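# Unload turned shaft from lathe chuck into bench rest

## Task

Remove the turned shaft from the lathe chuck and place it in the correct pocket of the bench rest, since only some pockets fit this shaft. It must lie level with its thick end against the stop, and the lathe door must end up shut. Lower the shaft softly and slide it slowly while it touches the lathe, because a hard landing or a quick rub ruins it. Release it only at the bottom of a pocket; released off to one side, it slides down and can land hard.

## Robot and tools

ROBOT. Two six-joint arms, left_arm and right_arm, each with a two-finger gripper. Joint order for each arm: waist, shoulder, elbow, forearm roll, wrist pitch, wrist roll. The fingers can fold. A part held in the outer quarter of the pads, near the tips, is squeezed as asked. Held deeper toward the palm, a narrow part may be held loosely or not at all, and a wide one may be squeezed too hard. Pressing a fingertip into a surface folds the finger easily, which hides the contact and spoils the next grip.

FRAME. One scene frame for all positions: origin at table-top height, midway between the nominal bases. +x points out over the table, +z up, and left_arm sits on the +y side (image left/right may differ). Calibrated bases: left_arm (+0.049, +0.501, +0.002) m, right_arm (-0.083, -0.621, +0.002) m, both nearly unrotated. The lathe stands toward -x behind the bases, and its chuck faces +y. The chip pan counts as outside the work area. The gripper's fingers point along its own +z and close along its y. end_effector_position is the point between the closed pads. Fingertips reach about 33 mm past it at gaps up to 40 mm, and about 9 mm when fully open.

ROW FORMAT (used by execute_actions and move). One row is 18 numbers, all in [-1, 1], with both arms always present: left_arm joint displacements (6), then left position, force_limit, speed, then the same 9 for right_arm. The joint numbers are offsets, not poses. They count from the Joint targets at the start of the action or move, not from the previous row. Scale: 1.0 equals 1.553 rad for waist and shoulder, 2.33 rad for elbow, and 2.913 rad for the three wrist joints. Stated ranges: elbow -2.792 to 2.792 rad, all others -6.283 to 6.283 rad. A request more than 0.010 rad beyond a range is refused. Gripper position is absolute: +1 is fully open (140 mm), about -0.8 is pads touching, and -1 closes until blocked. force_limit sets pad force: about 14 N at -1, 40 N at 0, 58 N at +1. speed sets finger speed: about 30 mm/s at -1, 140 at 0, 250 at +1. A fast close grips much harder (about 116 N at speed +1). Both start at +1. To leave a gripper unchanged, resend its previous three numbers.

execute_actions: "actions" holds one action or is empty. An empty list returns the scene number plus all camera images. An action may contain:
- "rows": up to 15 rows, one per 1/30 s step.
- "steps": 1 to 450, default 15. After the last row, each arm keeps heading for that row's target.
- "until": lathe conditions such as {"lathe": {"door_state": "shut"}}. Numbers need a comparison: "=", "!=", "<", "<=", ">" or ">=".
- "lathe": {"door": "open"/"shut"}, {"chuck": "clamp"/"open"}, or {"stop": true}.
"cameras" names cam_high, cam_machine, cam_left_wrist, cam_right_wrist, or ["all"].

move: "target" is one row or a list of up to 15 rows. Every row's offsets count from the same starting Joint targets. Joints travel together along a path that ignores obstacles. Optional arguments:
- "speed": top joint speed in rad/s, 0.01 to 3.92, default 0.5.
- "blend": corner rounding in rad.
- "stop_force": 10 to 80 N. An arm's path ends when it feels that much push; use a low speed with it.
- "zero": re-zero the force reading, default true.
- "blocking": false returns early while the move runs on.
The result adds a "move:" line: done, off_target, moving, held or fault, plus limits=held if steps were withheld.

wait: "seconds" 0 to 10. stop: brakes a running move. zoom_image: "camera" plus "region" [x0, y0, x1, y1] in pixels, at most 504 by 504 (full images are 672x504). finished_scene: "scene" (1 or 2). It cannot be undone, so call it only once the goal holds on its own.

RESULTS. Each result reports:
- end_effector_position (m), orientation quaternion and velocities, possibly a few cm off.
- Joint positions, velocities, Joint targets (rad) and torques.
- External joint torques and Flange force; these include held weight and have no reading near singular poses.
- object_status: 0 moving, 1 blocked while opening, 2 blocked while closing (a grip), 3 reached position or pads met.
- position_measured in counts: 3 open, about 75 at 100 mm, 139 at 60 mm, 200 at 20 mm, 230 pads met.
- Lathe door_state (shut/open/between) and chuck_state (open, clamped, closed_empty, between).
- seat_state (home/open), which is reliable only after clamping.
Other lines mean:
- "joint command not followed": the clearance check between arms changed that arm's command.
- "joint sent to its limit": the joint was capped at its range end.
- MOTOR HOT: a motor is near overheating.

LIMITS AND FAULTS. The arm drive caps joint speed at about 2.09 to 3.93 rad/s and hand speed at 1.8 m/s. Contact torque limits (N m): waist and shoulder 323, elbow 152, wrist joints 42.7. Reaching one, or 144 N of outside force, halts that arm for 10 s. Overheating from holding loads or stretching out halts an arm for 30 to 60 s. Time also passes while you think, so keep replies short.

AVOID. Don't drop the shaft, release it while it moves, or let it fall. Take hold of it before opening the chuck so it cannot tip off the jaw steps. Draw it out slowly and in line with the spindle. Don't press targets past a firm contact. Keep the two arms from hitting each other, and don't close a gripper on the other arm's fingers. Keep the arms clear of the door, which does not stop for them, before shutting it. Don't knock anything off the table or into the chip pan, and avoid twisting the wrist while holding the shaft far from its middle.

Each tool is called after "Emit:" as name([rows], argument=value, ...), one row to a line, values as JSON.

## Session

Emit:
execute_actions([
  {"lathe":{"door":"open"},"steps":1},
], cameras=["all"])

Emit:
zoom_image(camera="cam_high", region=[280, 150, 420, 290])

Emit:
zoom_image(camera="cam_machine", region=[230, 160, 350, 280])

Scene clock: 0.23 s.
left_arm: end_effector_position=(+0.4287, +0.1862, +0.2969) position_measured=3 object_status=3 end_effector_quat_wxyz=(-0.233, +0.794, +0.482, +0.290) | right_arm: end_effector_position=(+0.6919, -0.6306, +0.1107) position_measured=3 object_status=3 end_effector_quat_wxyz=(-0.044, +0.922, +0.282, +0.261)
Joint positions: left_arm=[-1.105 0.161 1.831 3.67 -1.71 2.432] | right_arm=[-0.224 0.311 1.931 3.777 -0.55 -2.846]
Joint torques (N m): left_arm=[1.21 -56.67 -35.09 -2 -1.39 0.04] | right_arm=[1.5 -68.06 -32.04 -1.81 0.8 -0.11]
External joint torques (N m): left_arm=[-1.33 4.08 -0.83 -0.14 -0.03 -0.05] | right_arm=[-1.4 3.86 -0.21 -0.21 -0.23 0.11]
Flange force (N): left_arm=[-5.5 5.0 -3.3] | right_arm=[0.9 5.1 4.5]
Joint targets: left_arm=[-1.105 0.161 1.831 3.670 -1.710 2.432] | right_arm=[-0.224 0.311 1.931 3.777 -0.550 -2.846]
Tool commands: left_gripper/position=+1.0 left_gripper/force_limit=+1.0 left_gripper/speed=+1.0 right_gripper/position=+1.0 right_gripper/force_limit=+1.0 right_gripper/speed=+1.0
lathe: door_state=between chuck_state=clamped seat_state=home

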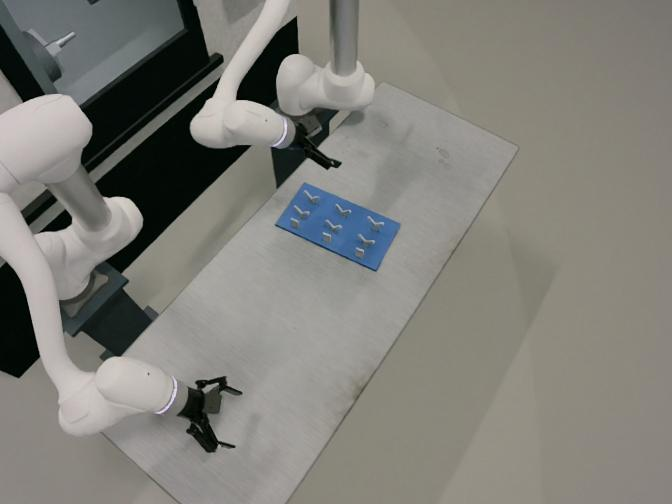

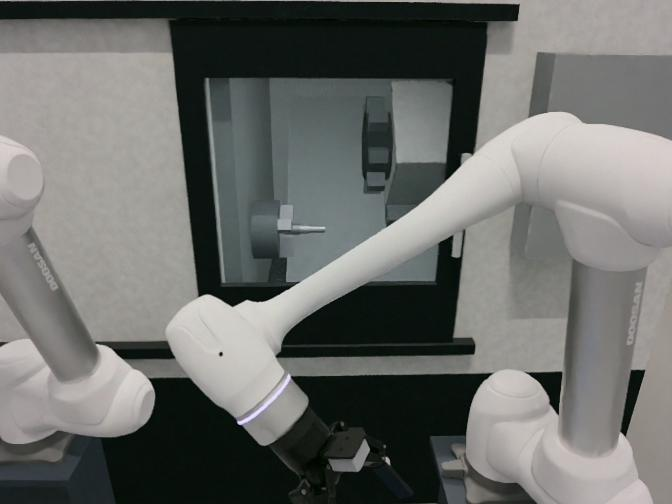

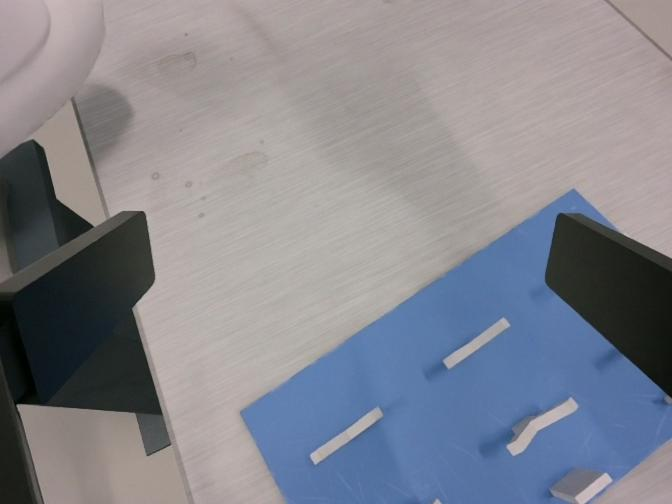

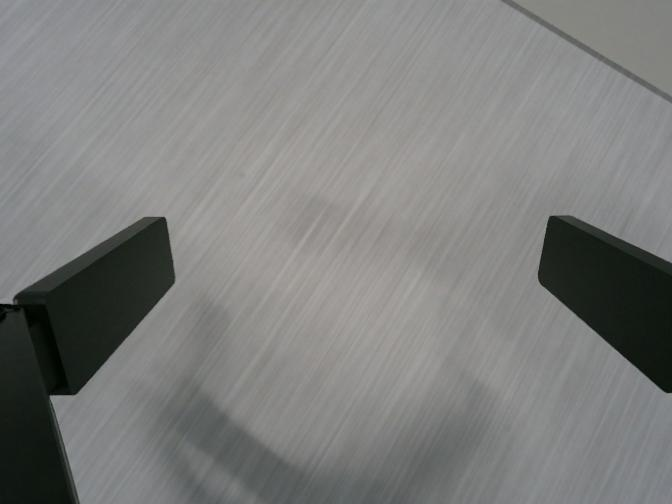

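Scaled by 3.600.

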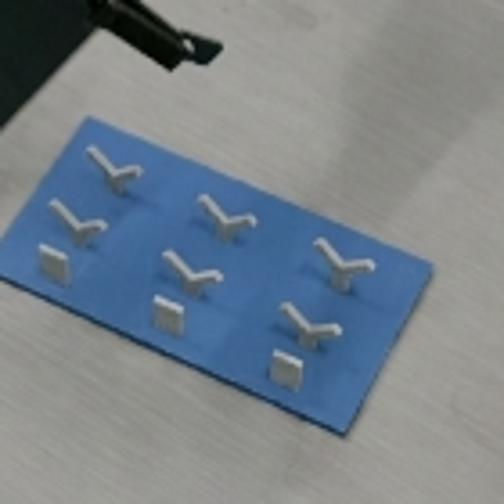

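Scaled by 4.200.

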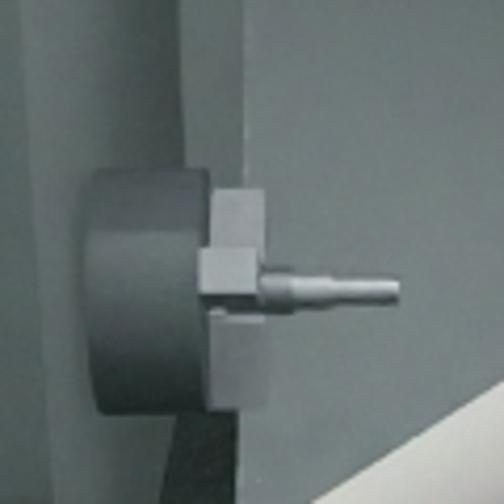

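Emit:
move(target=[1.0,0.0287,0.1397,-0.4830,-0.0017,-0.5064,1,1,1,0,0,0,0,0,0,1,1,1], speed=1.0, cameras=["cam_left_wrist","cam_machine"])

Emit:
zoom_image(camera="cam_left_wrist", region=[130, 80, 530, 330])

Emit:
zoom_image(camera="cam_machine", region=[230, 160, 350, 280])

Scene clock: 27.03 s.
left_arm: end_effector_position=(+0.4466, +0.4477, +0.2500) position_measured=3 object_status=3 end_effector_quat_wxyz=(-0.441, -0.524, +0.629, -0.367) | right_arm: end_effector_position=(+0.6919, -0.6306, +0.1107) position_measured=3 object_status=3 end_effector_quat_wxyz=(-0.044, +0.922, +0.282, +0.261)
Joint positions: left_arm=[0.448 0.206 2.157 2.263 -1.715 0.957] | right_arm=[-0.224 0.311 1.931 3.777 -0.55 -2.846]
Joint torques (N m): left_arm=[-0.63 -55.5 -29.53 -3.11 -2.08 -0.09] | right_arm=[1.44 -67.91 -32 -1.81 0.79 -0.13]
External joint torques (N m): left_arm=[0.6 4.22 -0.66 -0.25 -0.01 0.08] | right_arm=[-1.21 3.87 -0.21 -0.2 -0.23 0.13]
Flange force (N): left_arm=[-6.8 -4.8 -3.0] | right_arm=[1.1 4.9 4.6]
Joint targets: left_arm=[0.449 0.206 2.157 2.263 -1.715 0.957] | right_arm=[-0.224 0.311 1.931 3.777 -0.550 -2.846]
lathe: door_state=open chuck_state=clamped seat_state=home
move: done
Images, in order (width x height): cam_machine 672x504, cam_left_wrist 672x504.

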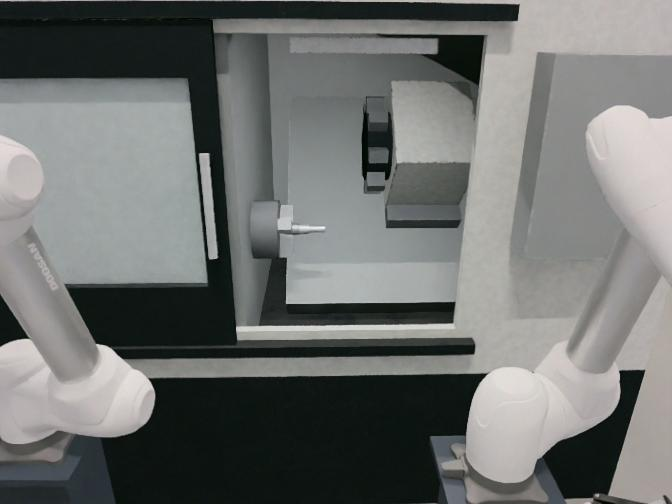

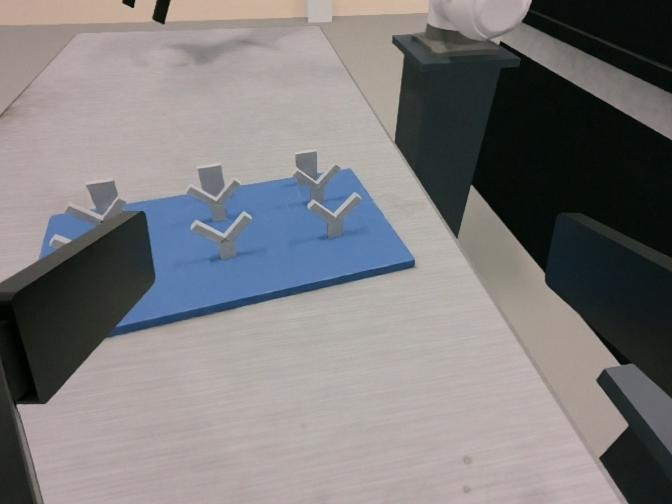

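Scaled by 1.260.

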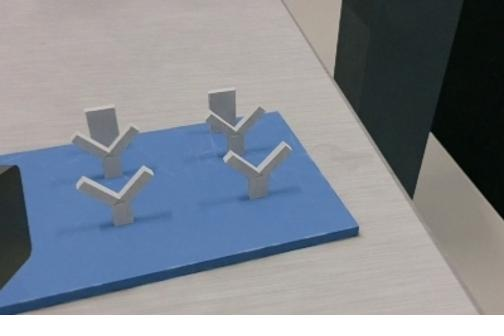

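Scaled by 4.200.

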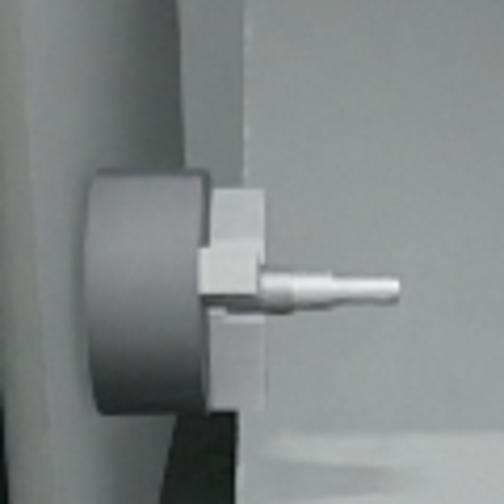

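Emit:
move(target=[0.11,0,0,0,0,0,1,1,1,0,0,0,0,0,0,1,1,1], speed=0.5, cameras=["cam_left_wrist"])

Emit:
zoom_image(camera="cam_left_wrist", region=[130, 120, 300, 290])

Emit:
zoom_image(camera="cam_left_wrist", region=[250, 120, 420, 290])

Emit:
zoom_image(camera="cam_left_wrist", region=[350, 120, 520, 290])

Scene clock: 37.67 s.
left_arm: end_effector_position=(+0.4499, +0.5161, +0.2500) position_measured=3 object_status=3 end_effector_quat_wxyz=(+0.408, +0.576, -0.582, +0.403) | right_arm: end_effector_position=(+0.6919, -0.6306, +0.1107) position_measured=3 object_status=3 end_effector_quat_wxyz=(-0.044, +0.922, +0.282, +0.261)
Joint positions: left_arm=[0.619 0.206 2.157 2.263 -1.715 0.957] | right_arm=[-0.224 0.311 1.931 3.777 -0.55 -2.846]
Joint torques (N m): left_arm=[-0.42 -55.5 -29.66 -3.24 -2.05 0.04] | right_arm=[1.32 -67.97 -32.1 -1.81 0.8 -0.15]
External joint torques (N m): left_arm=[0.55 3.97 -0.57 -0.14 -0.05 -0.04] | right_arm=[-1.23 4.02 0 -0.2 -0.24 0.16]
Flange force (N): left_arm=[-6.2 -4.5 -2.9] | right_arm=[0.9 4.8 4.7]
Joint targets: left_arm=[0.619 0.206 2.157 2.263 -1.715 0.957] | right_arm=[-0.224 0.311 1.931 3.777 -0.550 -2.846]
lathe: door_state=open chuck_state=clamped seat_state=home
move: done
Images, in order (width x height): cam_left_wrist 672x504.

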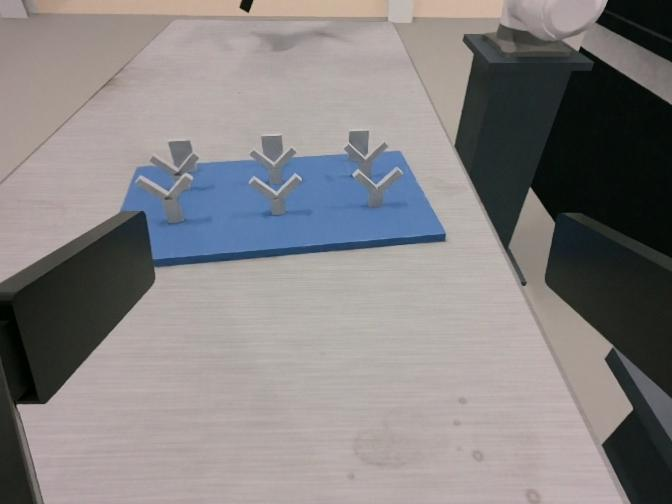

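Scaled by 2.965.

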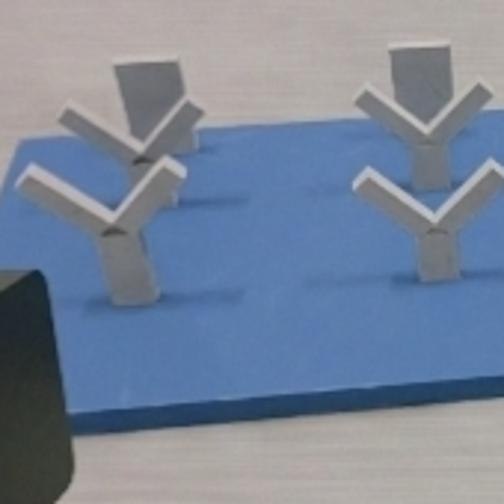

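Scaled by 2.965.

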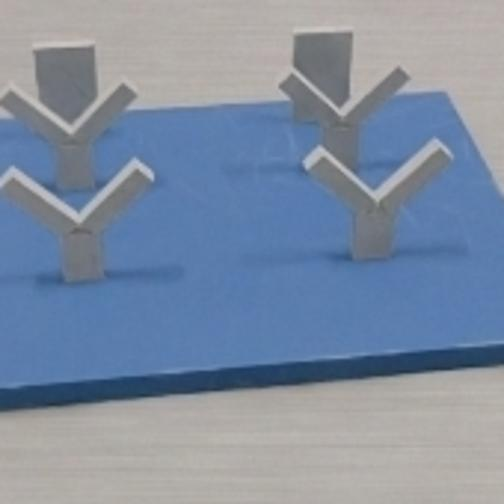

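Scaled by 2.965.

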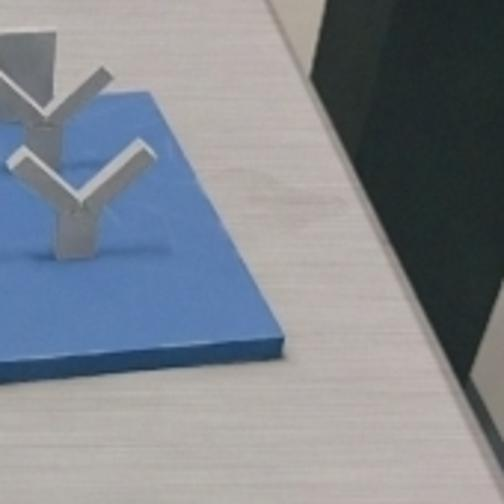

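Emit:
move(target=[-1.0,-0.2041,0.0129,-0.1480,-0.1009,0.4044,1,1,1,0,0,0,0,0,0,1,1,1], speed=1.0)

Scene clock: 66.80 s.
left_arm: end_effector_position=(-0.0050, +0.1406, +0.5005) position_measured=3 object_status=3 end_effector_quat_wxyz=(+0.468, -0.468, -0.530, +0.531) | right_arm: end_effector_position=(+0.6919, -0.6306, +0.1107) position_measured=3 object_status=3 end_effector_quat_wxyz=(-0.044, +0.922, +0.282, +0.261)
Joint positions: left_arm=[-0.934 -0.111 2.187 1.832 -2.009 2.135] | right_arm=[-0.224 0.311 1.931 3.777 -0.55 -2.846]
Joint torques (N m): left_arm=[-1.35 -29.06 -36.35 -2.78 -1.41 -0.28] | right_arm=[1.46 -67.88 -32.02 -1.79 0.8 -0.15]
External joint torques (N m): left_arm=[1.44 2.99 -0.9 -0.23 -0.03 0.23] | right_arm=[-1.31 3.65 -0.34 -0.23 -0.22 0.15]
Flange force (N): left_arm=[-3.9 2.0 -6.5] | right_arm=[1.3 5.0 4.2]
Joint targets: left_arm=[-0.934 -0.111 2.187 1.832 -2.009 2.135] | right_arm=[-0.224 0.311 1.931 3.777 -0.550 -2.846]
lathe: door_state=open chuck_state=clamped seat_state=home
move: done

Emit:
move([
  [-0.2041,-0.0258,0.1086,-0.0175,0.0697,0.0611,1,1,1,0,0,0,0,0,0,1,1,1],
  [-0.7849,0.1114,0.1288,-0.2630,0.2588,0.1699,1,1,1,0,0,0,0,0,0,1,1,1],
  [-0.9678,0.2550,0.0009,-0.3478,0.3196,0.1847,1,1,1,0,0,0,0,0,0,1,1,1],
], speed=[0.5,0.6,0.25], blend=[0.05,0.05,0], cameras=["cam_left_wrist","cam_machine"])

Emit:
zoom_image(camera="cam_left_wrist", region=[250, 150, 500, 400])

Scene clock: 81.47 s.
left_arm: end_effector_position=(-0.6600, +0.1403, +0.3109) position_measured=3 object_status=3 end_effector_quat_wxyz=(+0.500, -0.500, -0.499, +0.500) | right_arm: end_effector_position=(+0.6919, -0.6306, +0.1107) position_measured=3 object_status=3 end_effector_quat_wxyz=(-0.044, +0.922, +0.282, +0.261)
Joint positions: left_arm=[-2.437 0.285 2.189 0.819 -1.078 2.673] | right_arm=[-0.224 0.311 1.931 3.777 -0.55 -2.846]
Joint torques (N m): left_arm=[-0.31 -65.5 -30.16 0.85 -2.43 -0.05] | right_arm=[1.51 -67.96 -32.01 -1.81 0.8 -0.11]
External joint torques (N m): left_arm=[0.16 6 -0.24 -0.11 0.01 0] | right_arm=[-1.38 3.81 -0.26 -0.21 -0.23 0.12]
Flange force (N): left_arm=[-5.4 9.3 5.6] | right_arm=[1.0 5.1 4.4]
Joint targets: left_arm=[-2.438 0.285 2.189 0.819 -1.078 2.673] | right_arm=[-0.224 0.311 1.931 3.777 -0.550 -2.846]
lathe: door_state=open chuck_state=clamped seat_state=home
move: done
Images, in order (width x height): cam_machine 672x504, cam_left_wrist 672x504.

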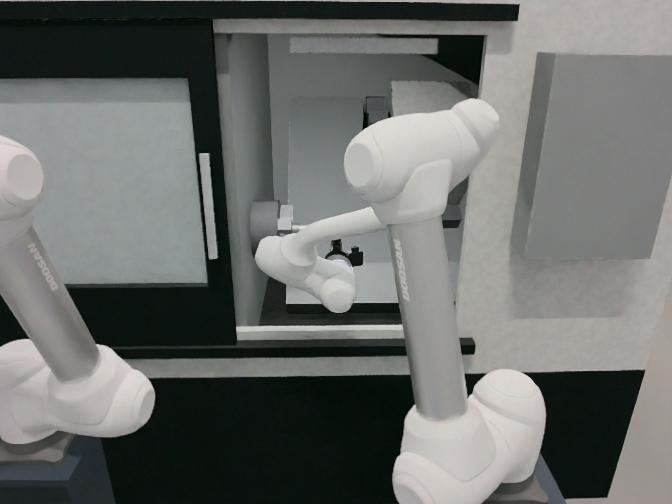

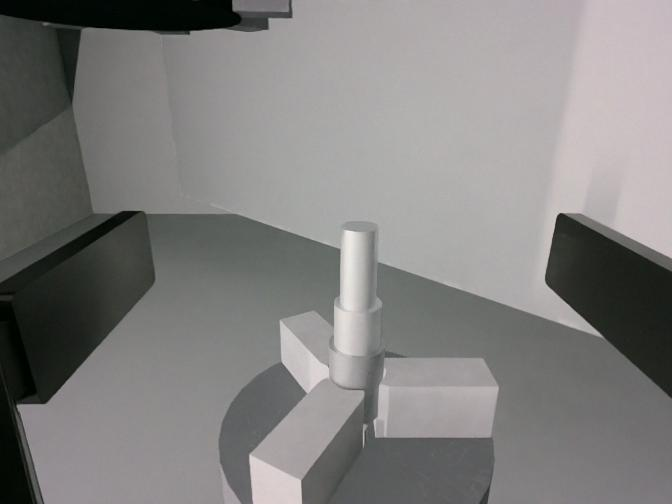

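Scaled by 2.016.

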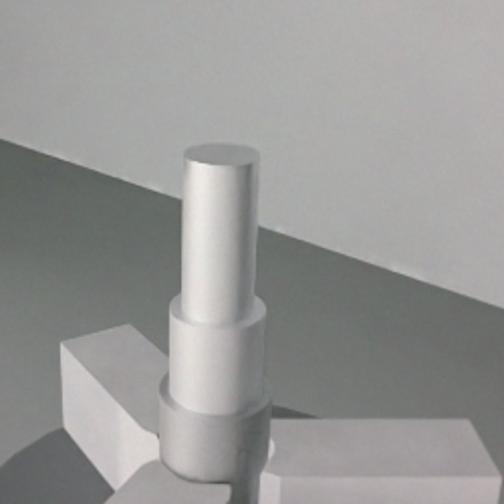

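Emit:
move(target=[0.0086,0.1332,-0.1325,0.0194,0.0215,-0.0327,1,1,1,0,0,0,0,0,0,1,1,1], speed=0.12, stop_force=30, cameras=["cam_left_wrist"])

Emit:
zoom_image(camera="cam_left_wrist", region=[200, 100, 500, 400])

Scene clock: 112.83 s.
left_arm: end_effector_position=(-0.7774, +0.0294, +0.2995) position_measured=3 object_status=3 end_effector_quat_wxyz=(+0.500, -0.499, -0.500, +0.500) | right_arm: end_effector_position=(+0.6919, -0.6306, +0.1107) position_measured=3 object_status=3 end_effector_quat_wxyz=(-0.044, +0.922, +0.282, +0.261)
Joint positions: left_arm=[-2.424 0.492 1.88 0.875 -1.016 2.578] | right_arm=[-0.224 0.311 1.931 3.777 -0.55 -2.846]
Joint torques (N m): left_arm=[0.81 -87.06 -32.77 0.81 -2.21 -0.01] | right_arm=[1.5 -68.03 -31.99 -1.81 0.79 -0.11]
External joint torques (N m): left_arm=[-1.1 5 -0.69 -0.13 -0.07 -0.03] | right_arm=[-1.36 3.92 -0.2 -0.21 -0.23 0.12]
Flange force (N): left_arm=[-3.7 5.9 6.4] | right_arm=[1.0 5.1 4.6]
Joint targets: left_arm=[-2.424 0.492 1.880 0.875 -1.016 2.578] | right_arm=[-0.224 0.311 1.931 3.777 -0.550 -2.846]
lathe: door_state=open chuck_state=clamped seat_state=home
move: done
Images, in order (width x height): cam_left_wrist 672x504.

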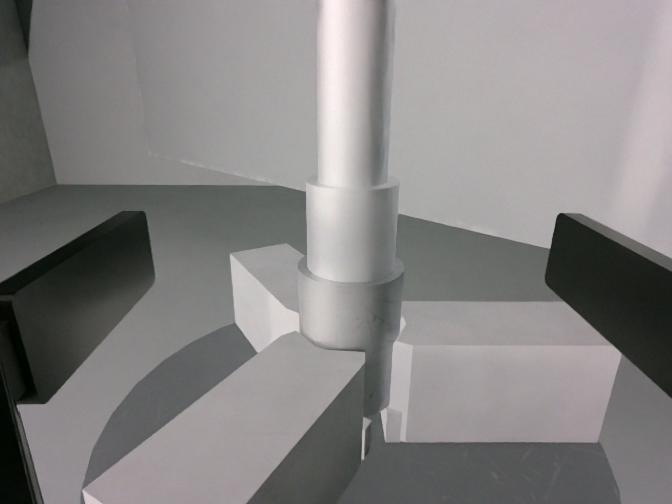

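Scaled by 1.680.

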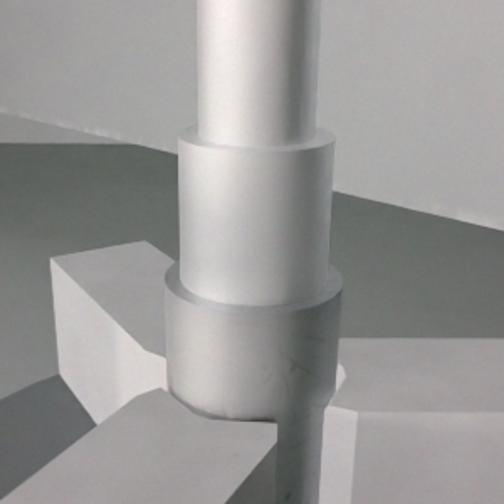

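Emit:
execute_actions([
  {"rows":[[0,0.00055,0.00013,0,0,0,1,1,1,0,0,0,0,0,0,1,1,1]],"steps":12},
])

Emit:
execute_actions([
  {"rows":[[0,0,0,0,0,0,-1,0.5,-1,0,0,0,0,0,0,1,1,1]],"steps":140},
], cameras=["cam_left_wrist"])

Scene clock: 129.13 s.
left_arm: end_effector_position=(-0.7774, +0.0294, +0.2985) position_measured=3 object_status=3 end_effector_quat_wxyz=(+0.500, -0.500, -0.501, +0.500) | right_arm: end_effector_position=(+0.6919, -0.6306, +0.1107) position_measured=3 object_status=3 end_effector_quat_wxyz=(-0.044, +0.922, +0.282, +0.261)
Joint positions: left_arm=[-2.424 0.493 1.88 0.875 -1.016 2.578] | right_arm=[-0.224 0.311 1.931 3.777 -0.55 -2.846]
Joint torques (N m): left_arm=[0.67 -87.03 -32.84 0.79 -2.24 0] | right_arm=[1.4 -68.02 -32.05 -1.79 0.76 -0.12]
External joint torques (N m): left_arm=[-0.66 4.55 -0.67 -0.13 -0.05 -0.05] | right_arm=[-1.27 3.97 -0.18 -0.23 -0.19 0.12]
Flange force (N): left_arm=[-3.8 5.3 5.6] | right_arm=[1.1 5.0 4.7]
Joint targets: left_arm=[-2.424 0.493 1.880 0.875 -1.016 2.578] | right_arm=[-0.224 0.311 1.931 3.777 -0.550 -2.846]
lathe: door_state=open chuck_state=clamped seat_state=home

Scene clock: 134.00 s.
left_arm: end_effector_position=(-0.7774, +0.0294, +0.2985) position_measured=172 object_status=2 end_effector_quat_wxyz=(+0.500, -0.500, -0.501, +0.500) | right_arm: end_effector_position=(+0.6919, -0.6306, +0.1107) position_measured=3 object_status=3 end_effector_quat_wxyz=(-0.044, +0.922, +0.282, +0.261)
Joint positions: left_arm=[-2.424 0.493 1.88 0.875 -1.016 2.578] | right_arm=[-0.224 0.311 1.931 3.777 -0.55 -2.846]
Joint torques (N m): left_arm=[-6.8 -66.72 -29.77 2.43 3.74 -0.27] | right_arm=[1.52 -68.05 -31.99 -1.81 0.77 -0.15]
External joint torques (N m): left_arm=[6.7 -15.88 -3.81 -1.79 -6.09 0.22] | right_arm=[-1.32 3.97 -0.28 -0.21 -0.2 0.15]
Flange force (N): left_arm=[1.6 -12.8 -18.7] | right_arm=[1.2 5.2 4.7]
Joint targets: left_arm=[-2.424 0.493 1.880 0.875 -1.016 2.578] | right_arm=[-0.224 0.311 1.931 3.777 -0.550 -2.846]
lathe: door_state=open chuck_state=clamped seat_state=home
Images, in order (width x height): cam_left_wrist 672x504.

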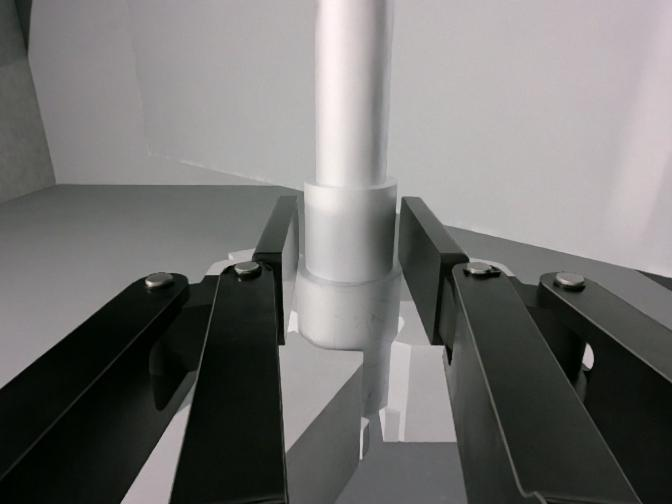

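Emit:
execute_actions([
  {"rows":[[0.00014,-0.00047,0.00005,0,0,0,-1,0.5,-1,0,0,0,0,0,0,1,1,1]],"steps":15},
])

Scene clock: 142.30 s.
left_arm: end_effector_position=(-0.7772, +0.0293, +0.2991) position_measured=172 object_status=2 end_effector_quat_wxyz=(+0.500, -0.499, -0.501, +0.500) | right_arm: end_effector_position=(+0.6919, -0.6306, +0.1107) position_measured=3 object_status=3 end_effector_quat_wxyz=(-0.044, +0.922, +0.282, +0.261)
Joint positions: left_arm=[-2.424 0.492 1.881 0.875 -1.016 2.578] | right_arm=[-0.224 0.311 1.931 3.777 -0.55 -2.846]
Joint torques (N m): left_arm=[0.93 -86.44 -35.01 0.16 -1.72 -0.02] | right_arm=[1.51 -67.84 -32.02 -1.83 0.8 -0.15]
External joint torques (N m): left_arm=[-1.25 4.26 1.49 0.5 -0.62 -0.02] | right_arm=[-1.49 3.99 -0.06 -0.19 -0.23 0.15]
Flange force (N): left_arm=[-0.8 6.1 1.7] | right_arm=[0.7 5.1 4.6]
Joint targets: left_arm=[-2.424 0.492 1.881 0.875 -1.016 2.578] | right_arm=[-0.224 0.311 1.931 3.777 -0.550 -2.846]
lathe: door_state=open chuck_state=clamped seat_state=home

Emit:
execute_actions([
  {"lathe":{"chuck":"open"},"steps":120,"until":{"lathe":{"chuck_state":"open"}}},
])

Emit:
move([
  [-0.02209,-0.01562,0.01790,-0.01473,0.00213,0.01180,-1,0.5,-1,0,0,0,0,0,0,1,1,1],
  [-0.04552,-0.03039,0.03494,-0.03018,0.00443,0.02358,-1,0.5,-1,0,0,0,0,0,0,1,1,1],
], speed=[0.015,0.02], blend=[0.005,0], cameras=["cam_left_wrist"])

Scene clock: 156.30 s.
left_arm: end_effector_position=(-0.7772, +0.0293, +0.2991) position_measured=172 object_status=2 end_effector_quat_wxyz=(+0.500, -0.499, -0.501, +0.500) | right_arm: end_effector_position=(+0.6919, -0.6306, +0.1107) position_measured=3 object_status=3 end_effector_quat_wxyz=(-0.044, +0.922, +0.282, +0.261)
Joint positions: left_arm=[-2.424 0.492 1.881 0.875 -1.016 2.578] | right_arm=[-0.224 0.311 1.931 3.777 -0.55 -2.846]
Joint torques (N m): left_arm=[3.83 -90.87 -36.12 -0.68 -2.78 0.02] | right_arm=[1.35 -68.05 -32.1 -1.81 0.78 -0.17]
External joint torques (N m): left_arm=[-4.01 8.34 2.54 1.33 0.43 -0.07] | right_arm=[-1.16 4.07 -0.07 -0.2 -0.22 0.17]
Flange force (N): left_arm=[-0.6 9.7 6.7] | right_arm=[1.1 4.8 4.9]
Joint targets: left_arm=[-2.424 0.492 1.881 0.875 -1.016 2.578] | right_arm=[-0.224 0.311 1.931 3.777 -0.550 -2.846]
Tool commands: left_gripper/position=-1.0 left_gripper/force_limit=+0.5 left_gripper/speed=-1.0 right_gripper/position=+1.0 right_gripper/force_limit=+1.0 right_gripper/speed=+1.0
lathe: door_state=open chuck_state=open seat_state=home

Scene clock: 161.63 s.
left_arm: end_effector_position=(-0.7771, +0.0892, +0.2992) position_measured=172 object_status=2 end_effector_quat_wxyz=(+0.500, -0.500, -0.501, +0.500) | right_arm: end_effector_position=(+0.6919, -0.6306, +0.1107) position_measured=3 object_status=3 end_effector_quat_wxyz=(-0.044, +0.922, +0.282, +0.261)
Joint positions: left_arm=[-2.495 0.445 1.962 0.787 -1.003 2.646] | right_arm=[-0.224 0.311 1.931 3.777 -0.55 -2.846]
Joint torques (N m): left_arm=[1 -84.4 -34.14 0.69 -3.44 -0.1] | right_arm=[1.48 -68.01 -32.06 -1.81 0.8 -0.16]
External joint torques (N m): left_arm=[-0.98 7.77 1.64 0.21 1.02 0.05] | right_arm=[-1.41 3.89 -0.18 -0.22 -0.22 0.17]
Flange force (N): left_arm=[-2.5 9.4 6.2] | right_arm=[1.0 5.1 4.5]
Joint targets: left_arm=[-2.495 0.445 1.962 0.787 -1.003 2.646] | right_arm=[-0.224 0.311 1.931 3.777 -0.550 -2.846]
lathe: door_state=open chuck_state=open seat_state=open
move: done
Images, in order (width x height): cam_left_wrist 672x504.

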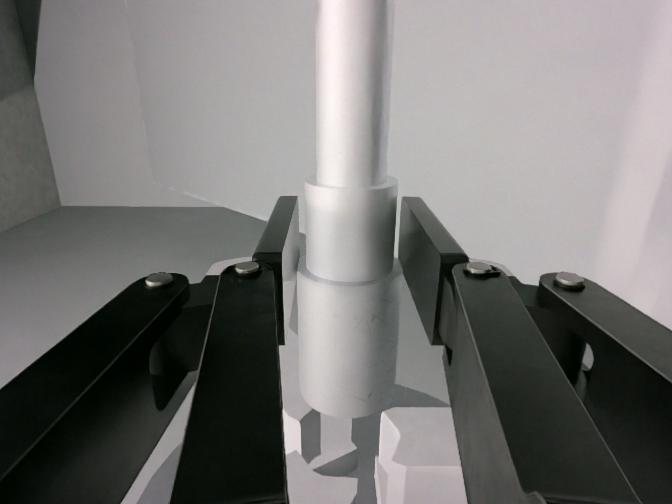

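Emit:
move([
  [0.0373,-0.1030,0.0974,0.0110,-0.0257,0.0093,-1,0.5,-1,0,0,0,0,0,0,1,1,1],
  [0.2202,-0.2466,0.2253,0.0958,-0.0865,-0.0055,-1,0.5,-1,0,0,0,0,0,0,1,1,1],
  [0.8010,-0.3838,0.2052,0.3412,-0.2757,-0.1143,-1,0.5,-1,0,0,0,0,0,0,1,1,1],
  [0.9247,-0.3580,0.0966,0.3587,-0.3453,-0.1754,-1,0.5,-1,0,0,0,0,0,0,1,1,1],
], speed=[0.12,0.25,0.5,0.4], blend=[0.03,0.05,0.05,0])

Emit:
execute_actions([
  {"lathe":{"door":"shut"},"steps":1},
])

Scene clock: 204.30 s.
left_arm: end_effector_position=(-0.0494, +0.1500, +0.5002) position_measured=172 object_status=2 end_effector_quat_wxyz=(+0.499, -0.500, -0.500, +0.501) | right_arm: end_effector_position=(+0.6919, -0.6306, +0.1107) position_measured=3 object_status=3 end_effector_quat_wxyz=(-0.044, +0.922, +0.282, +0.261)
Joint positions: left_arm=[-1.058 -0.111 2.187 1.832 -2.008 2.135] | right_arm=[-0.224 0.311 1.931 3.777 -0.55 -2.846]
Joint torques (N m): left_arm=[0.86 -30.47 -36.59 -3.91 -2.37 0.04] | right_arm=[1.55 -67.98 -32.09 -1.82 0.79 -0.15]
External joint torques (N m): left_arm=[-0.89 4.54 -0.53 0.87 0.89 -0.08] | right_arm=[-1.48 3.93 -0.12 -0.2 -0.22 0.16]
Flange force (N): left_arm=[-8.7 4.9 -2.5] | right_arm=[0.8 5.1 4.5]
Joint targets: left_arm=[-1.058 -0.111 2.187 1.832 -2.009 2.135] | right_arm=[-0.224 0.311 1.931 3.777 -0.550 -2.846]
lathe: door_state=open chuck_state=open seat_state=open
move: done

Scene clock: 204.53 s.
left_arm: end_effector_position=(-0.0494, +0.1500, +0.5002) position_measured=172 object_status=2 end_effector_quat_wxyz=(+0.499, -0.500, -0.500, +0.501) | right_arm: end_effector_position=(+0.6919, -0.6306, +0.1107) position_measured=3 object_status=3 end_effector_quat_wxyz=(-0.044, +0.922, +0.282, +0.261)
Joint positions: left_arm=[-1.058 -0.111 2.187 1.832 -2.009 2.135] | right_arm=[-0.224 0.311 1.931 3.777 -0.55 -2.846]
Joint torques (N m): left_arm=[1.16 -29.96 -37.41 -3.92 -2.15 0.04] | right_arm=[1.57 -67.99 -32.04 -1.79 0.8 -0.12]
External joint torques (N m): left_arm=[-1.22 4.21 0.23 0.88 0.67 -0.08] | right_arm=[-1.45 3.87 -0.18 -0.23 -0.23 0.12]
Flange force (N): left_arm=[-7.4 5.4 -1.2] | right_arm=[0.9 5.2 4.4]
Joint targets: left_arm=[-1.058 -0.111 2.187 1.832 -2.009 2.135] | right_arm=[-0.224 0.311 1.931 3.777 -0.550 -2.846]
Tool commands: left_gripper/position=-1.0 left_gripper/force_limit=+0.5 left_gripper/speed=-1.0 right_gripper/position=+1.0 right_gripper/force_limit=+1.0 right_gripper/speed=+1.0
lathe: door_state=between chuck_state=open seat_state=open

Emit:
move(target=[0.3039,0.2846,-0.2175,0.4496,0.3017,0.1080,-1,0.5,-1,0,0,0,0,0,0,1,1,1], speed=0.5, cameras=["cam_left_wrist","cam_high","cam_machine"])

Emit:
zoom_image(camera="cam_high", region=[280, 160, 420, 280])

Scene clock: 221.90 s.
left_arm: end_effector_position=(+0.6551, +0.1354, +0.1700) position_measured=172 object_status=2 end_effector_quat_wxyz=(+0.000, +0.671, +0.742, +0.000) | right_arm: end_effector_position=(+0.6919, -0.6306, +0.1107) position_measured=3 object_status=3 end_effector_quat_wxyz=(-0.044, +0.922, +0.282, +0.261)
Joint positions: left_arm=[-0.586 0.331 1.68 3.142 -1.13 2.45] | right_arm=[-0.224 0.311 1.931 3.777 -0.55 -2.846]
Joint torques (N m): left_arm=[0.77 -78.75 -39.07 -3.54 -0.4 -0.05] | right_arm=[1.44 -68.02 -31.96 -1.79 0.79 -0.13]
External joint torques (N m): left_arm=[-0.82 6.91 1.22 -0.32 0.36 0.04] | right_arm=[-1.3 3.9 -0.26 -0.23 -0.22 0.13]
Flange force (N): left_arm=[-5.3 5.3 6.6] | right_arm=[1.2 5.1 4.6]
Joint targets: left_arm=[-0.586 0.331 1.680 3.142 -1.130 2.450] | right_arm=[-0.224 0.311 1.931 3.777 -0.550 -2.846]
lathe: door_state=shut chuck_state=open seat_state=open
move: done
Images, in order (width x height): cam_high 672x504, cam_machine 672x504, cam_left_wrist 672x504.

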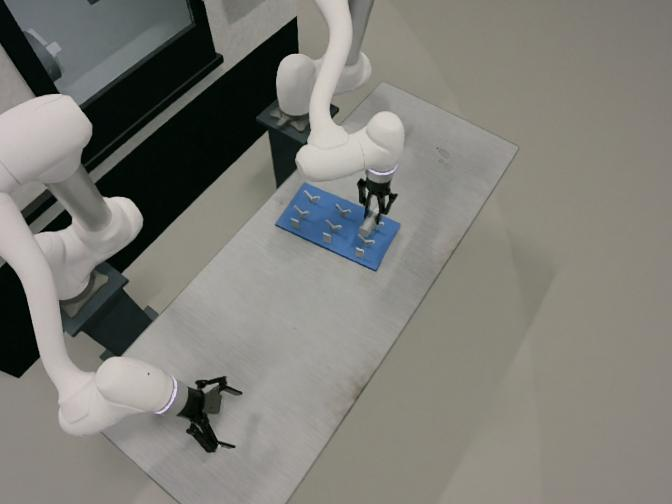

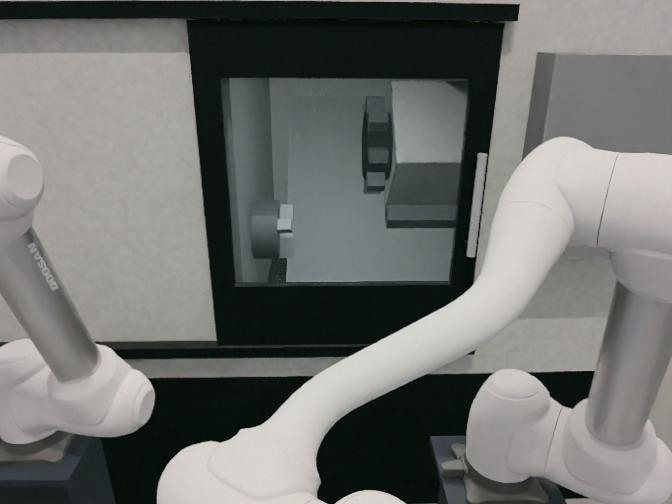

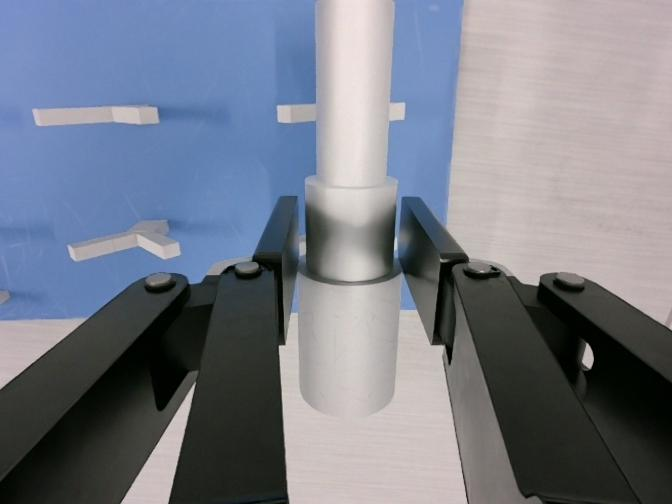

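Scaled by 3.600.

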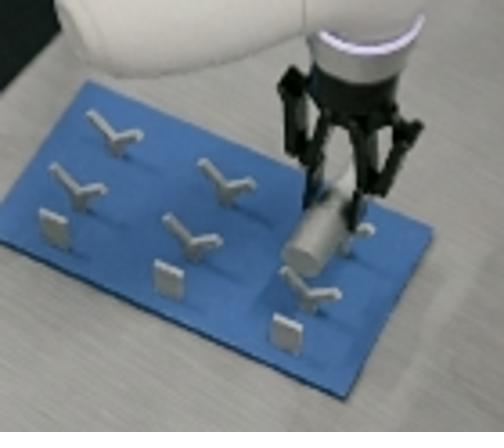

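Emit:
zoom_image(camera="cam_left_wrist", region=[0, 80, 440, 330])

Emit:
zoom_image(camera="cam_left_wrist", region=[260, 80, 430, 150])

Scaled by 1.145.

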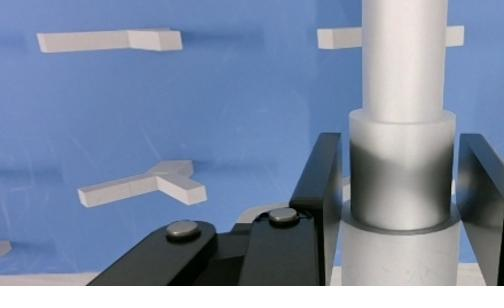

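Scaled by 2.965.

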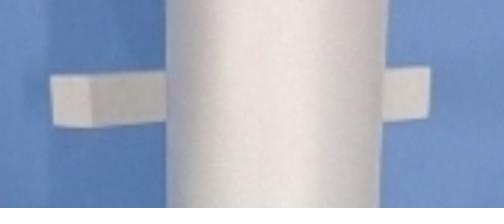

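Emit:
move(target=[-0.0016,0.0284,0.0270,0,0.0366,-0.0082,-1,0.5,-1,0,0,0,0,0,0,1,1,1], speed=0.06, stop_force=20, cameras=["cam_left_wrist"])

Emit:
zoom_image(camera="cam_left_wrist", region=[240, 50, 460, 200])

Scene clock: 253.43 s.
left_arm: end_effector_position=(+0.6520, +0.1355, +0.1079) position_measured=172 object_status=2 end_effector_quat_wxyz=(+0.000, +0.663, +0.749, +0.000) | right_arm: end_effector_position=(+0.6919, -0.6306, +0.1107) position_measured=3 object_status=3 end_effector_quat_wxyz=(-0.044, +0.922, +0.282, +0.261)
Joint positions: left_arm=[-0.589 0.375 1.743 3.142 -1.023 2.426] | right_arm=[-0.224 0.311 1.931 3.777 -0.55 -2.846]
Joint torques (N m): left_arm=[1.24 -81.12 -36.6 -3.52 -0.03 0.02] | right_arm=[1.65 -67.78 -32.05 -1.85 0.8 -0.13]
External joint torques (N m): left_arm=[-1.25 7.34 0.95 -0.12 -0.01 -0.02] | right_arm=[-1.48 3.8 -0.14 -0.17 -0.23 0.13]
Flange force (N): left_arm=[-6.5 5.4 7.0] | right_arm=[0.7 5.1 4.4]
Joint targets: left_arm=[-0.589 0.375 1.743 3.142 -1.023 2.426] | right_arm=[-0.224 0.311 1.931 3.777 -0.550 -2.846]
lathe: door_state=shut chuck_state=open seat_state=open
move: done
Images, in order (width x height): cam_left_wrist 672x504.

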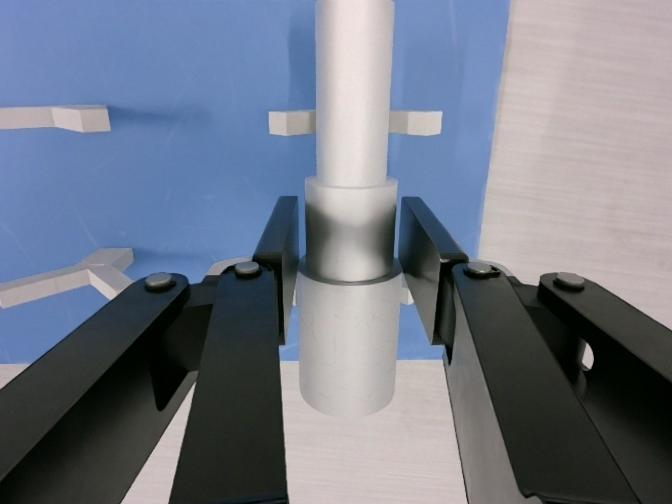

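Scaled by 2.291.

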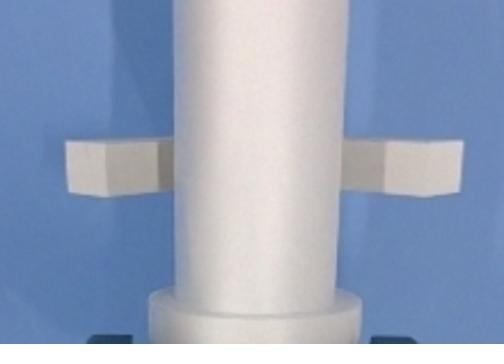

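Emit:
move(target=[0.0007,0.01213,0.00609,0,0.01134,0.0004,-1,0.5,-1,0,0,0,0,0,0,1,1,1], speed=0.01, stop_force=10)

Scene clock: 267.00 s.
left_arm: end_effector_position=(+0.6529, +0.1355, +0.0952) position_measured=172 object_status=2 end_effector_quat_wxyz=(+0.000, +0.663, +0.749, +0.000) | right_arm: end_effector_position=(+0.6919, -0.6306, +0.1107) position_measured=3 object_status=3 end_effector_quat_wxyz=(-0.044, +0.922, +0.282, +0.261)
Joint positions: left_arm=[-0.588 0.387 1.752 3.142 -1.002 2.427] | right_arm=[-0.224 0.311 1.931 3.777 -0.55 -2.846]
Joint torques (N m): left_arm=[-1.3 -71.51 -28.36 -4.31 -0.83 0.08] | right_arm=[1.47 -67.99 -32.06 -1.8 0.78 -0.14]
External joint torques (N m): left_arm=[1.3 -2.9 -6.82 0.72 0.78 -0.08] | right_arm=[-1.32 4.05 -0.11 -0.22 -0.22 0.14]
Flange force (N): left_arm=[-4.6 8.7 -6.7] | right_arm=[1.0 5.0 4.8]
Joint targets: left_arm=[-0.588 0.387 1.752 3.142 -1.002 2.427] | right_arm=[-0.224 0.311 1.931 3.777 -0.550 -2.846]
lathe: door_state=shut chuck_state=open seat_state=open
move: contact (left_arm); left_arm: the wrist pitch is farthest, 0.012 rad from its target

Emit:
move(target=[0.00013,-0.00051,-0.00068,0,-0.00081,0.00007,-1,0.5,-1,0,0,0,0,0,0,1,1,1], speed=0.02)

Emit:
move(target=[-0.01472,0.01238,-0.01234,0,-0.00327,-0.00785,-1,0.5,-1,0,0,0,0,0,0,1,1,1], speed=0.01, stop_force=10, cameras=["cam_high","cam_left_wrist"])

Emit:
zoom_image(camera="cam_high", region=[325, 190, 415, 280])

Scene clock: 283.73 s.
left_arm: end_effector_position=(+0.6532, +0.1355, +0.0965) position_measured=172 object_status=2 end_effector_quat_wxyz=(+0.000, +0.663, +0.749, +0.000) | right_arm: end_effector_position=(+0.6919, -0.6306, +0.1107) position_measured=3 object_status=3 end_effector_quat_wxyz=(-0.044, +0.922, +0.282, +0.261)
Joint positions: left_arm=[-0.588 0.386 1.75 3.142 -1.004 2.427] | right_arm=[-0.224 0.311 1.931 3.777 -0.55 -2.846]
Joint torques (N m): left_arm=[1.4 -81.87 -36.19 -3.47 -0.07 0.03] | right_arm=[1.38 -68.03 -32.09 -1.8 0.82 -0.13]
External joint torques (N m): left_arm=[-1.25 7.45 0.96 -0.12 0.03 -0.03] | right_arm=[-1.28 3.89 -0.15 -0.22 -0.24 0.13]
Flange force (N): left_arm=[-6.5 5.3 7.4] | right_arm=[1.0 4.9 4.5]
Joint targets: left_arm=[-0.588 0.386 1.750 3.142 -1.004 2.427] | right_arm=[-0.224 0.311 1.931 3.777 -0.550 -2.846]
lathe: door_state=shut chuck_state=open seat_state=open
move: done

Scene clock: 286.23 s.
left_arm: end_effector_position=(+0.6549, +0.1217, +0.0965) position_measured=172 object_status=2 end_effector_quat_wxyz=(+0.000, +0.663, +0.749, +0.000) | right_arm: end_effector_position=(+0.6919, -0.6306, +0.1107) position_measured=3 object_status=3 end_effector_quat_wxyz=(-0.044, +0.922, +0.282, +0.261)
Joint positions: left_arm=[-0.602 0.398 1.732 3.142 -1.011 2.412] | right_arm=[-0.224 0.311 1.931 3.777 -0.55 -2.846]
Joint torques (N m): left_arm=[-9.38 -79.78 -41.2 -7.42 4.17 0.11] | right_arm=[1.5 -67.85 -32.08 -1.83 0.81 -0.15]
External joint torques (N m): left_arm=[9.37 4.13 5.82 3.82 -4.21 -0.11] | right_arm=[-1.38 3.93 -0.08 -0.19 -0.24 0.15]
Flange force (N): left_arm=[11.9 5.9 1.2] | right_arm=[0.8 5.0 4.5]
Joint targets: left_arm=[-0.602 0.398 1.732 3.142 -1.011 2.412] | right_arm=[-0.224 0.311 1.931 3.777 -0.550 -2.846]
lathe: door_state=shut chuck_state=open seat_state=open
move: contact (left_arm); left_arm: the elbow is farthest, 0.011 rad from its target
Images, in order (width x height): cam_high 672x504, cam_left_wrist 672x504.

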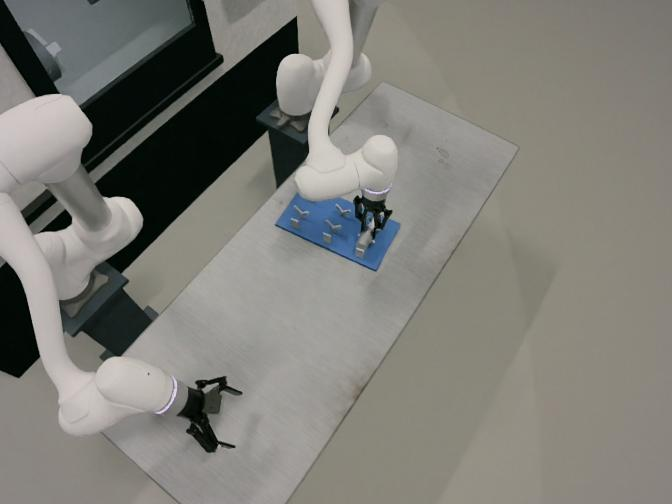

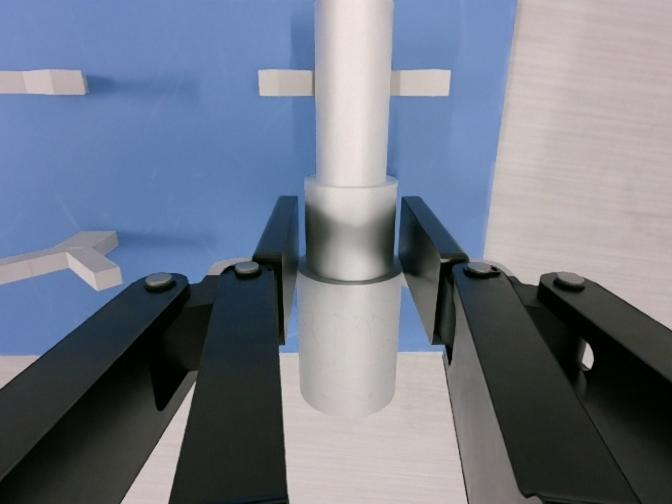

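Scaled by 5.600.

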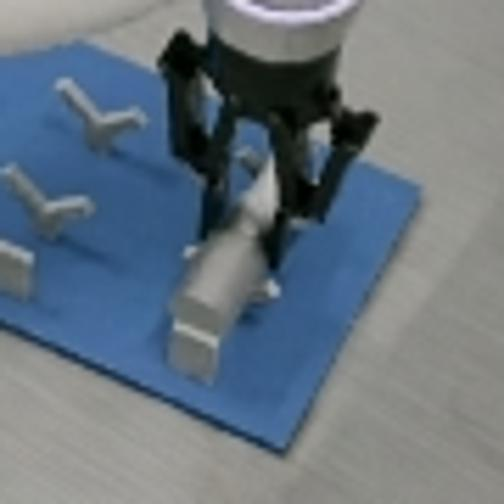

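Emit:
move(target=[0.0004,-0.00034,0.00033,0,0.00009,0.00021,-1,0.5,-1,0,0,0,0,0,0,1,1,1], speed=0.02)

Emit:
move(target=[0,0.00168,0.00103,0,0.00172,0,-1,0.5,-1,0,0,0,0,0,0,1,1,1], speed=0.01, stop_force=10)

Scene clock: 295.47 s.
left_arm: end_effector_position=(+0.6549, +0.1222, +0.0965) position_measured=172 object_status=2 end_effector_quat_wxyz=(+0.000, +0.663, +0.749, +0.000) | right_arm: end_effector_position=(+0.6919, -0.6306, +0.1107) position_measured=3 object_status=3 end_effector_quat_wxyz=(-0.044, +0.922, +0.282, +0.261)
Joint positions: left_arm=[-0.602 0.398 1.733 3.142 -1.01 2.413] | right_arm=[-0.224 0.311 1.931 3.777 -0.55 -2.846]
Joint torques (N m): left_arm=[-1.25 -82.17 -36.79 -4.39 0.56 0.13] | right_arm=[1.51 -67.91 -32.07 -1.81 0.78 -0.15]
External joint torques (N m): left_arm=[1.32 6.39 1.38 0.78 -0.6 -0.13] | right_arm=[-1.34 3.86 -0.21 -0.21 -0.21 0.15]
Flange force (N): left_arm=[-2.8 6.1 5.6] | right_arm=[1.1 5.0 4.5]
Joint targets: left_arm=[-0.602 0.398 1.733 3.142 -1.011 2.413] | right_arm=[-0.224 0.311 1.931 3.777 -0.550 -2.846]
lathe: door_state=shut chuck_state=open seat_state=open
move: done

Scene clock: 296.40 s.
left_arm: end_effector_position=(+0.6550, +0.1222, +0.0948) position_measured=172 object_status=2 end_effector_quat_wxyz=(+0.000, +0.663, +0.749, +0.000) | right_arm: end_effector_position=(+0.6919, -0.6306, +0.1107) position_measured=3 object_status=3 end_effector_quat_wxyz=(-0.044, +0.922, +0.282, +0.261)
Joint positions: left_arm=[-0.602 0.399 1.734 3.142 -1.007 2.413] | right_arm=[-0.224 0.311 1.931 3.777 -0.55 -2.846]
Joint torques (N m): left_arm=[-2.97 -68.4 -27.59 -4.89 0.27 0.03] | right_arm=[1.57 -67.94 -32.08 -1.8 0.8 -0.13]
External joint torques (N m): left_arm=[2.87 -7.42 -7.75 1.28 -0.32 -0.03] | right_arm=[-1.45 3.8 -0.13 -0.22 -0.23 0.14]
Flange force (N): left_arm=[-0.9 7.4 -13.2] | right_arm=[0.8 5.0 4.3]
Joint targets: left_arm=[-0.602 0.399 1.734 3.142 -1.007 2.413] | right_arm=[-0.224 0.311 1.931 3.777 -0.550 -2.846]
lathe: door_state=shut chuck_state=open seat_state=open
move: contact (left_arm)

Emit:
execute_actions([
  {"rows":[[0,0.00033,0.00021,0,0.00034,0,-1,0.5,-1,0,0,0,0,0,0,1,1,1]],"steps":15},
], cameras=["cam_left_wrist"])

Scene clock: 338.47 s.
left_arm: end_effector_position=(+0.6550, +0.1222, +0.0942) position_measured=172 object_status=2 end_effector_quat_wxyz=(+0.000, +0.663, +0.749, +0.000) | right_arm: end_effector_position=(+0.6919, -0.6306, +0.1107) position_measured=3 object_status=3 end_effector_quat_wxyz=(-0.044, +0.922, +0.282, +0.261)
Joint positions: left_arm=[-0.602 0.4 1.735 3.142 -1.006 2.413] | right_arm=[-0.224 0.311 1.931 3.777 -0.55 -2.846]
Joint torques (N m): left_arm=[-7.76 -58.45 -19.35 -6.53 -0.99 0.16] | right_arm=[1.28 -67.83 -32.12 -1.79 0.8 -0.11]
External joint torques (N m): left_arm=[7.9 -17.21 -15.89 2.94 0.95 -0.17] | right_arm=[-1.16 3.89 -0.02 -0.23 -0.23 0.11]
Flange force (N): left_arm=[2.6 14.0 -26.1] | right_arm=[0.9 4.6 4.6]
Joint targets: left_arm=[-0.602 0.400 1.735 3.142 -1.006 2.413] | right_arm=[-0.224 0.311 1.931 3.777 -0.550 -2.846]
lathe: door_state=shut chuck_state=open seat_state=open
Images, in order (width x height): cam_left_wrist 672x504.

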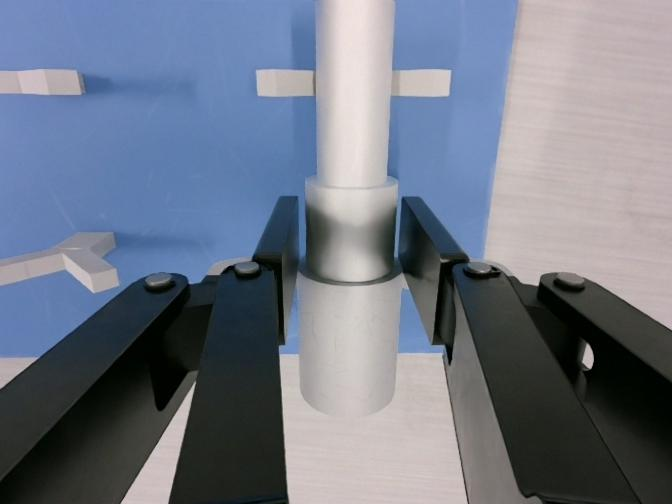

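Emit:
move(target=[0.00358,-0.00346,0.00249,-0.00363,0.00288,0.00384,-1,0.5,-1,0,0,0,0,0,0,1,1,1], speed=0.015)

Scene clock: 368.37 s.
left_arm: end_effector_position=(+0.6549, +0.1234, +0.0953) position_measured=172 object_status=2 end_effector_quat_wxyz=(+0.005, +0.663, +0.749, -0.004) | right_arm: end_effector_position=(+0.6919, -0.6306, +0.1107) position_measured=3 object_status=3 end_effector_quat_wxyz=(-0.044, +0.922, +0.282, +0.261)
Joint positions: left_arm=[-0.596 0.395 1.74 3.131 -0.998 2.424] | right_arm=[-0.224 0.311 1.931 3.777 -0.55 -2.846]
Joint torques (N m): left_arm=[2.27 -82.28 -36.19 -3.54 0.11 -0.21] | right_arm=[1.54 -67.76 -32.08 -1.82 0.77 -0.14]
External joint torques (N m): left_arm=[-2.42 7.32 0.93 -0.07 -0.13 0.21] | right_arm=[-1.42 3.91 -0.16 -0.19 -0.19 0.14]
Flange force (N): left_arm=[-7.4 4.4 7.0] | right_arm=[0.9 5.1 4.6]
Joint targets: left_arm=[-0.596 0.395 1.740 3.131 -0.998 2.424] | right_arm=[-0.224 0.311 1.931 3.777 -0.550 -2.846]
lathe: door_state=shut chuck_state=open seat_state=open
move: done

Emit:
move(target=[0,0.00142,0.00086,0,0.00144,0,-1,0.5,-1,0,0,0,0,0,0,1,1,1], speed=0.008, stop_force=10)

speed must be a number from 0.01 to 3.92 (rad/s); nothing of the call was run


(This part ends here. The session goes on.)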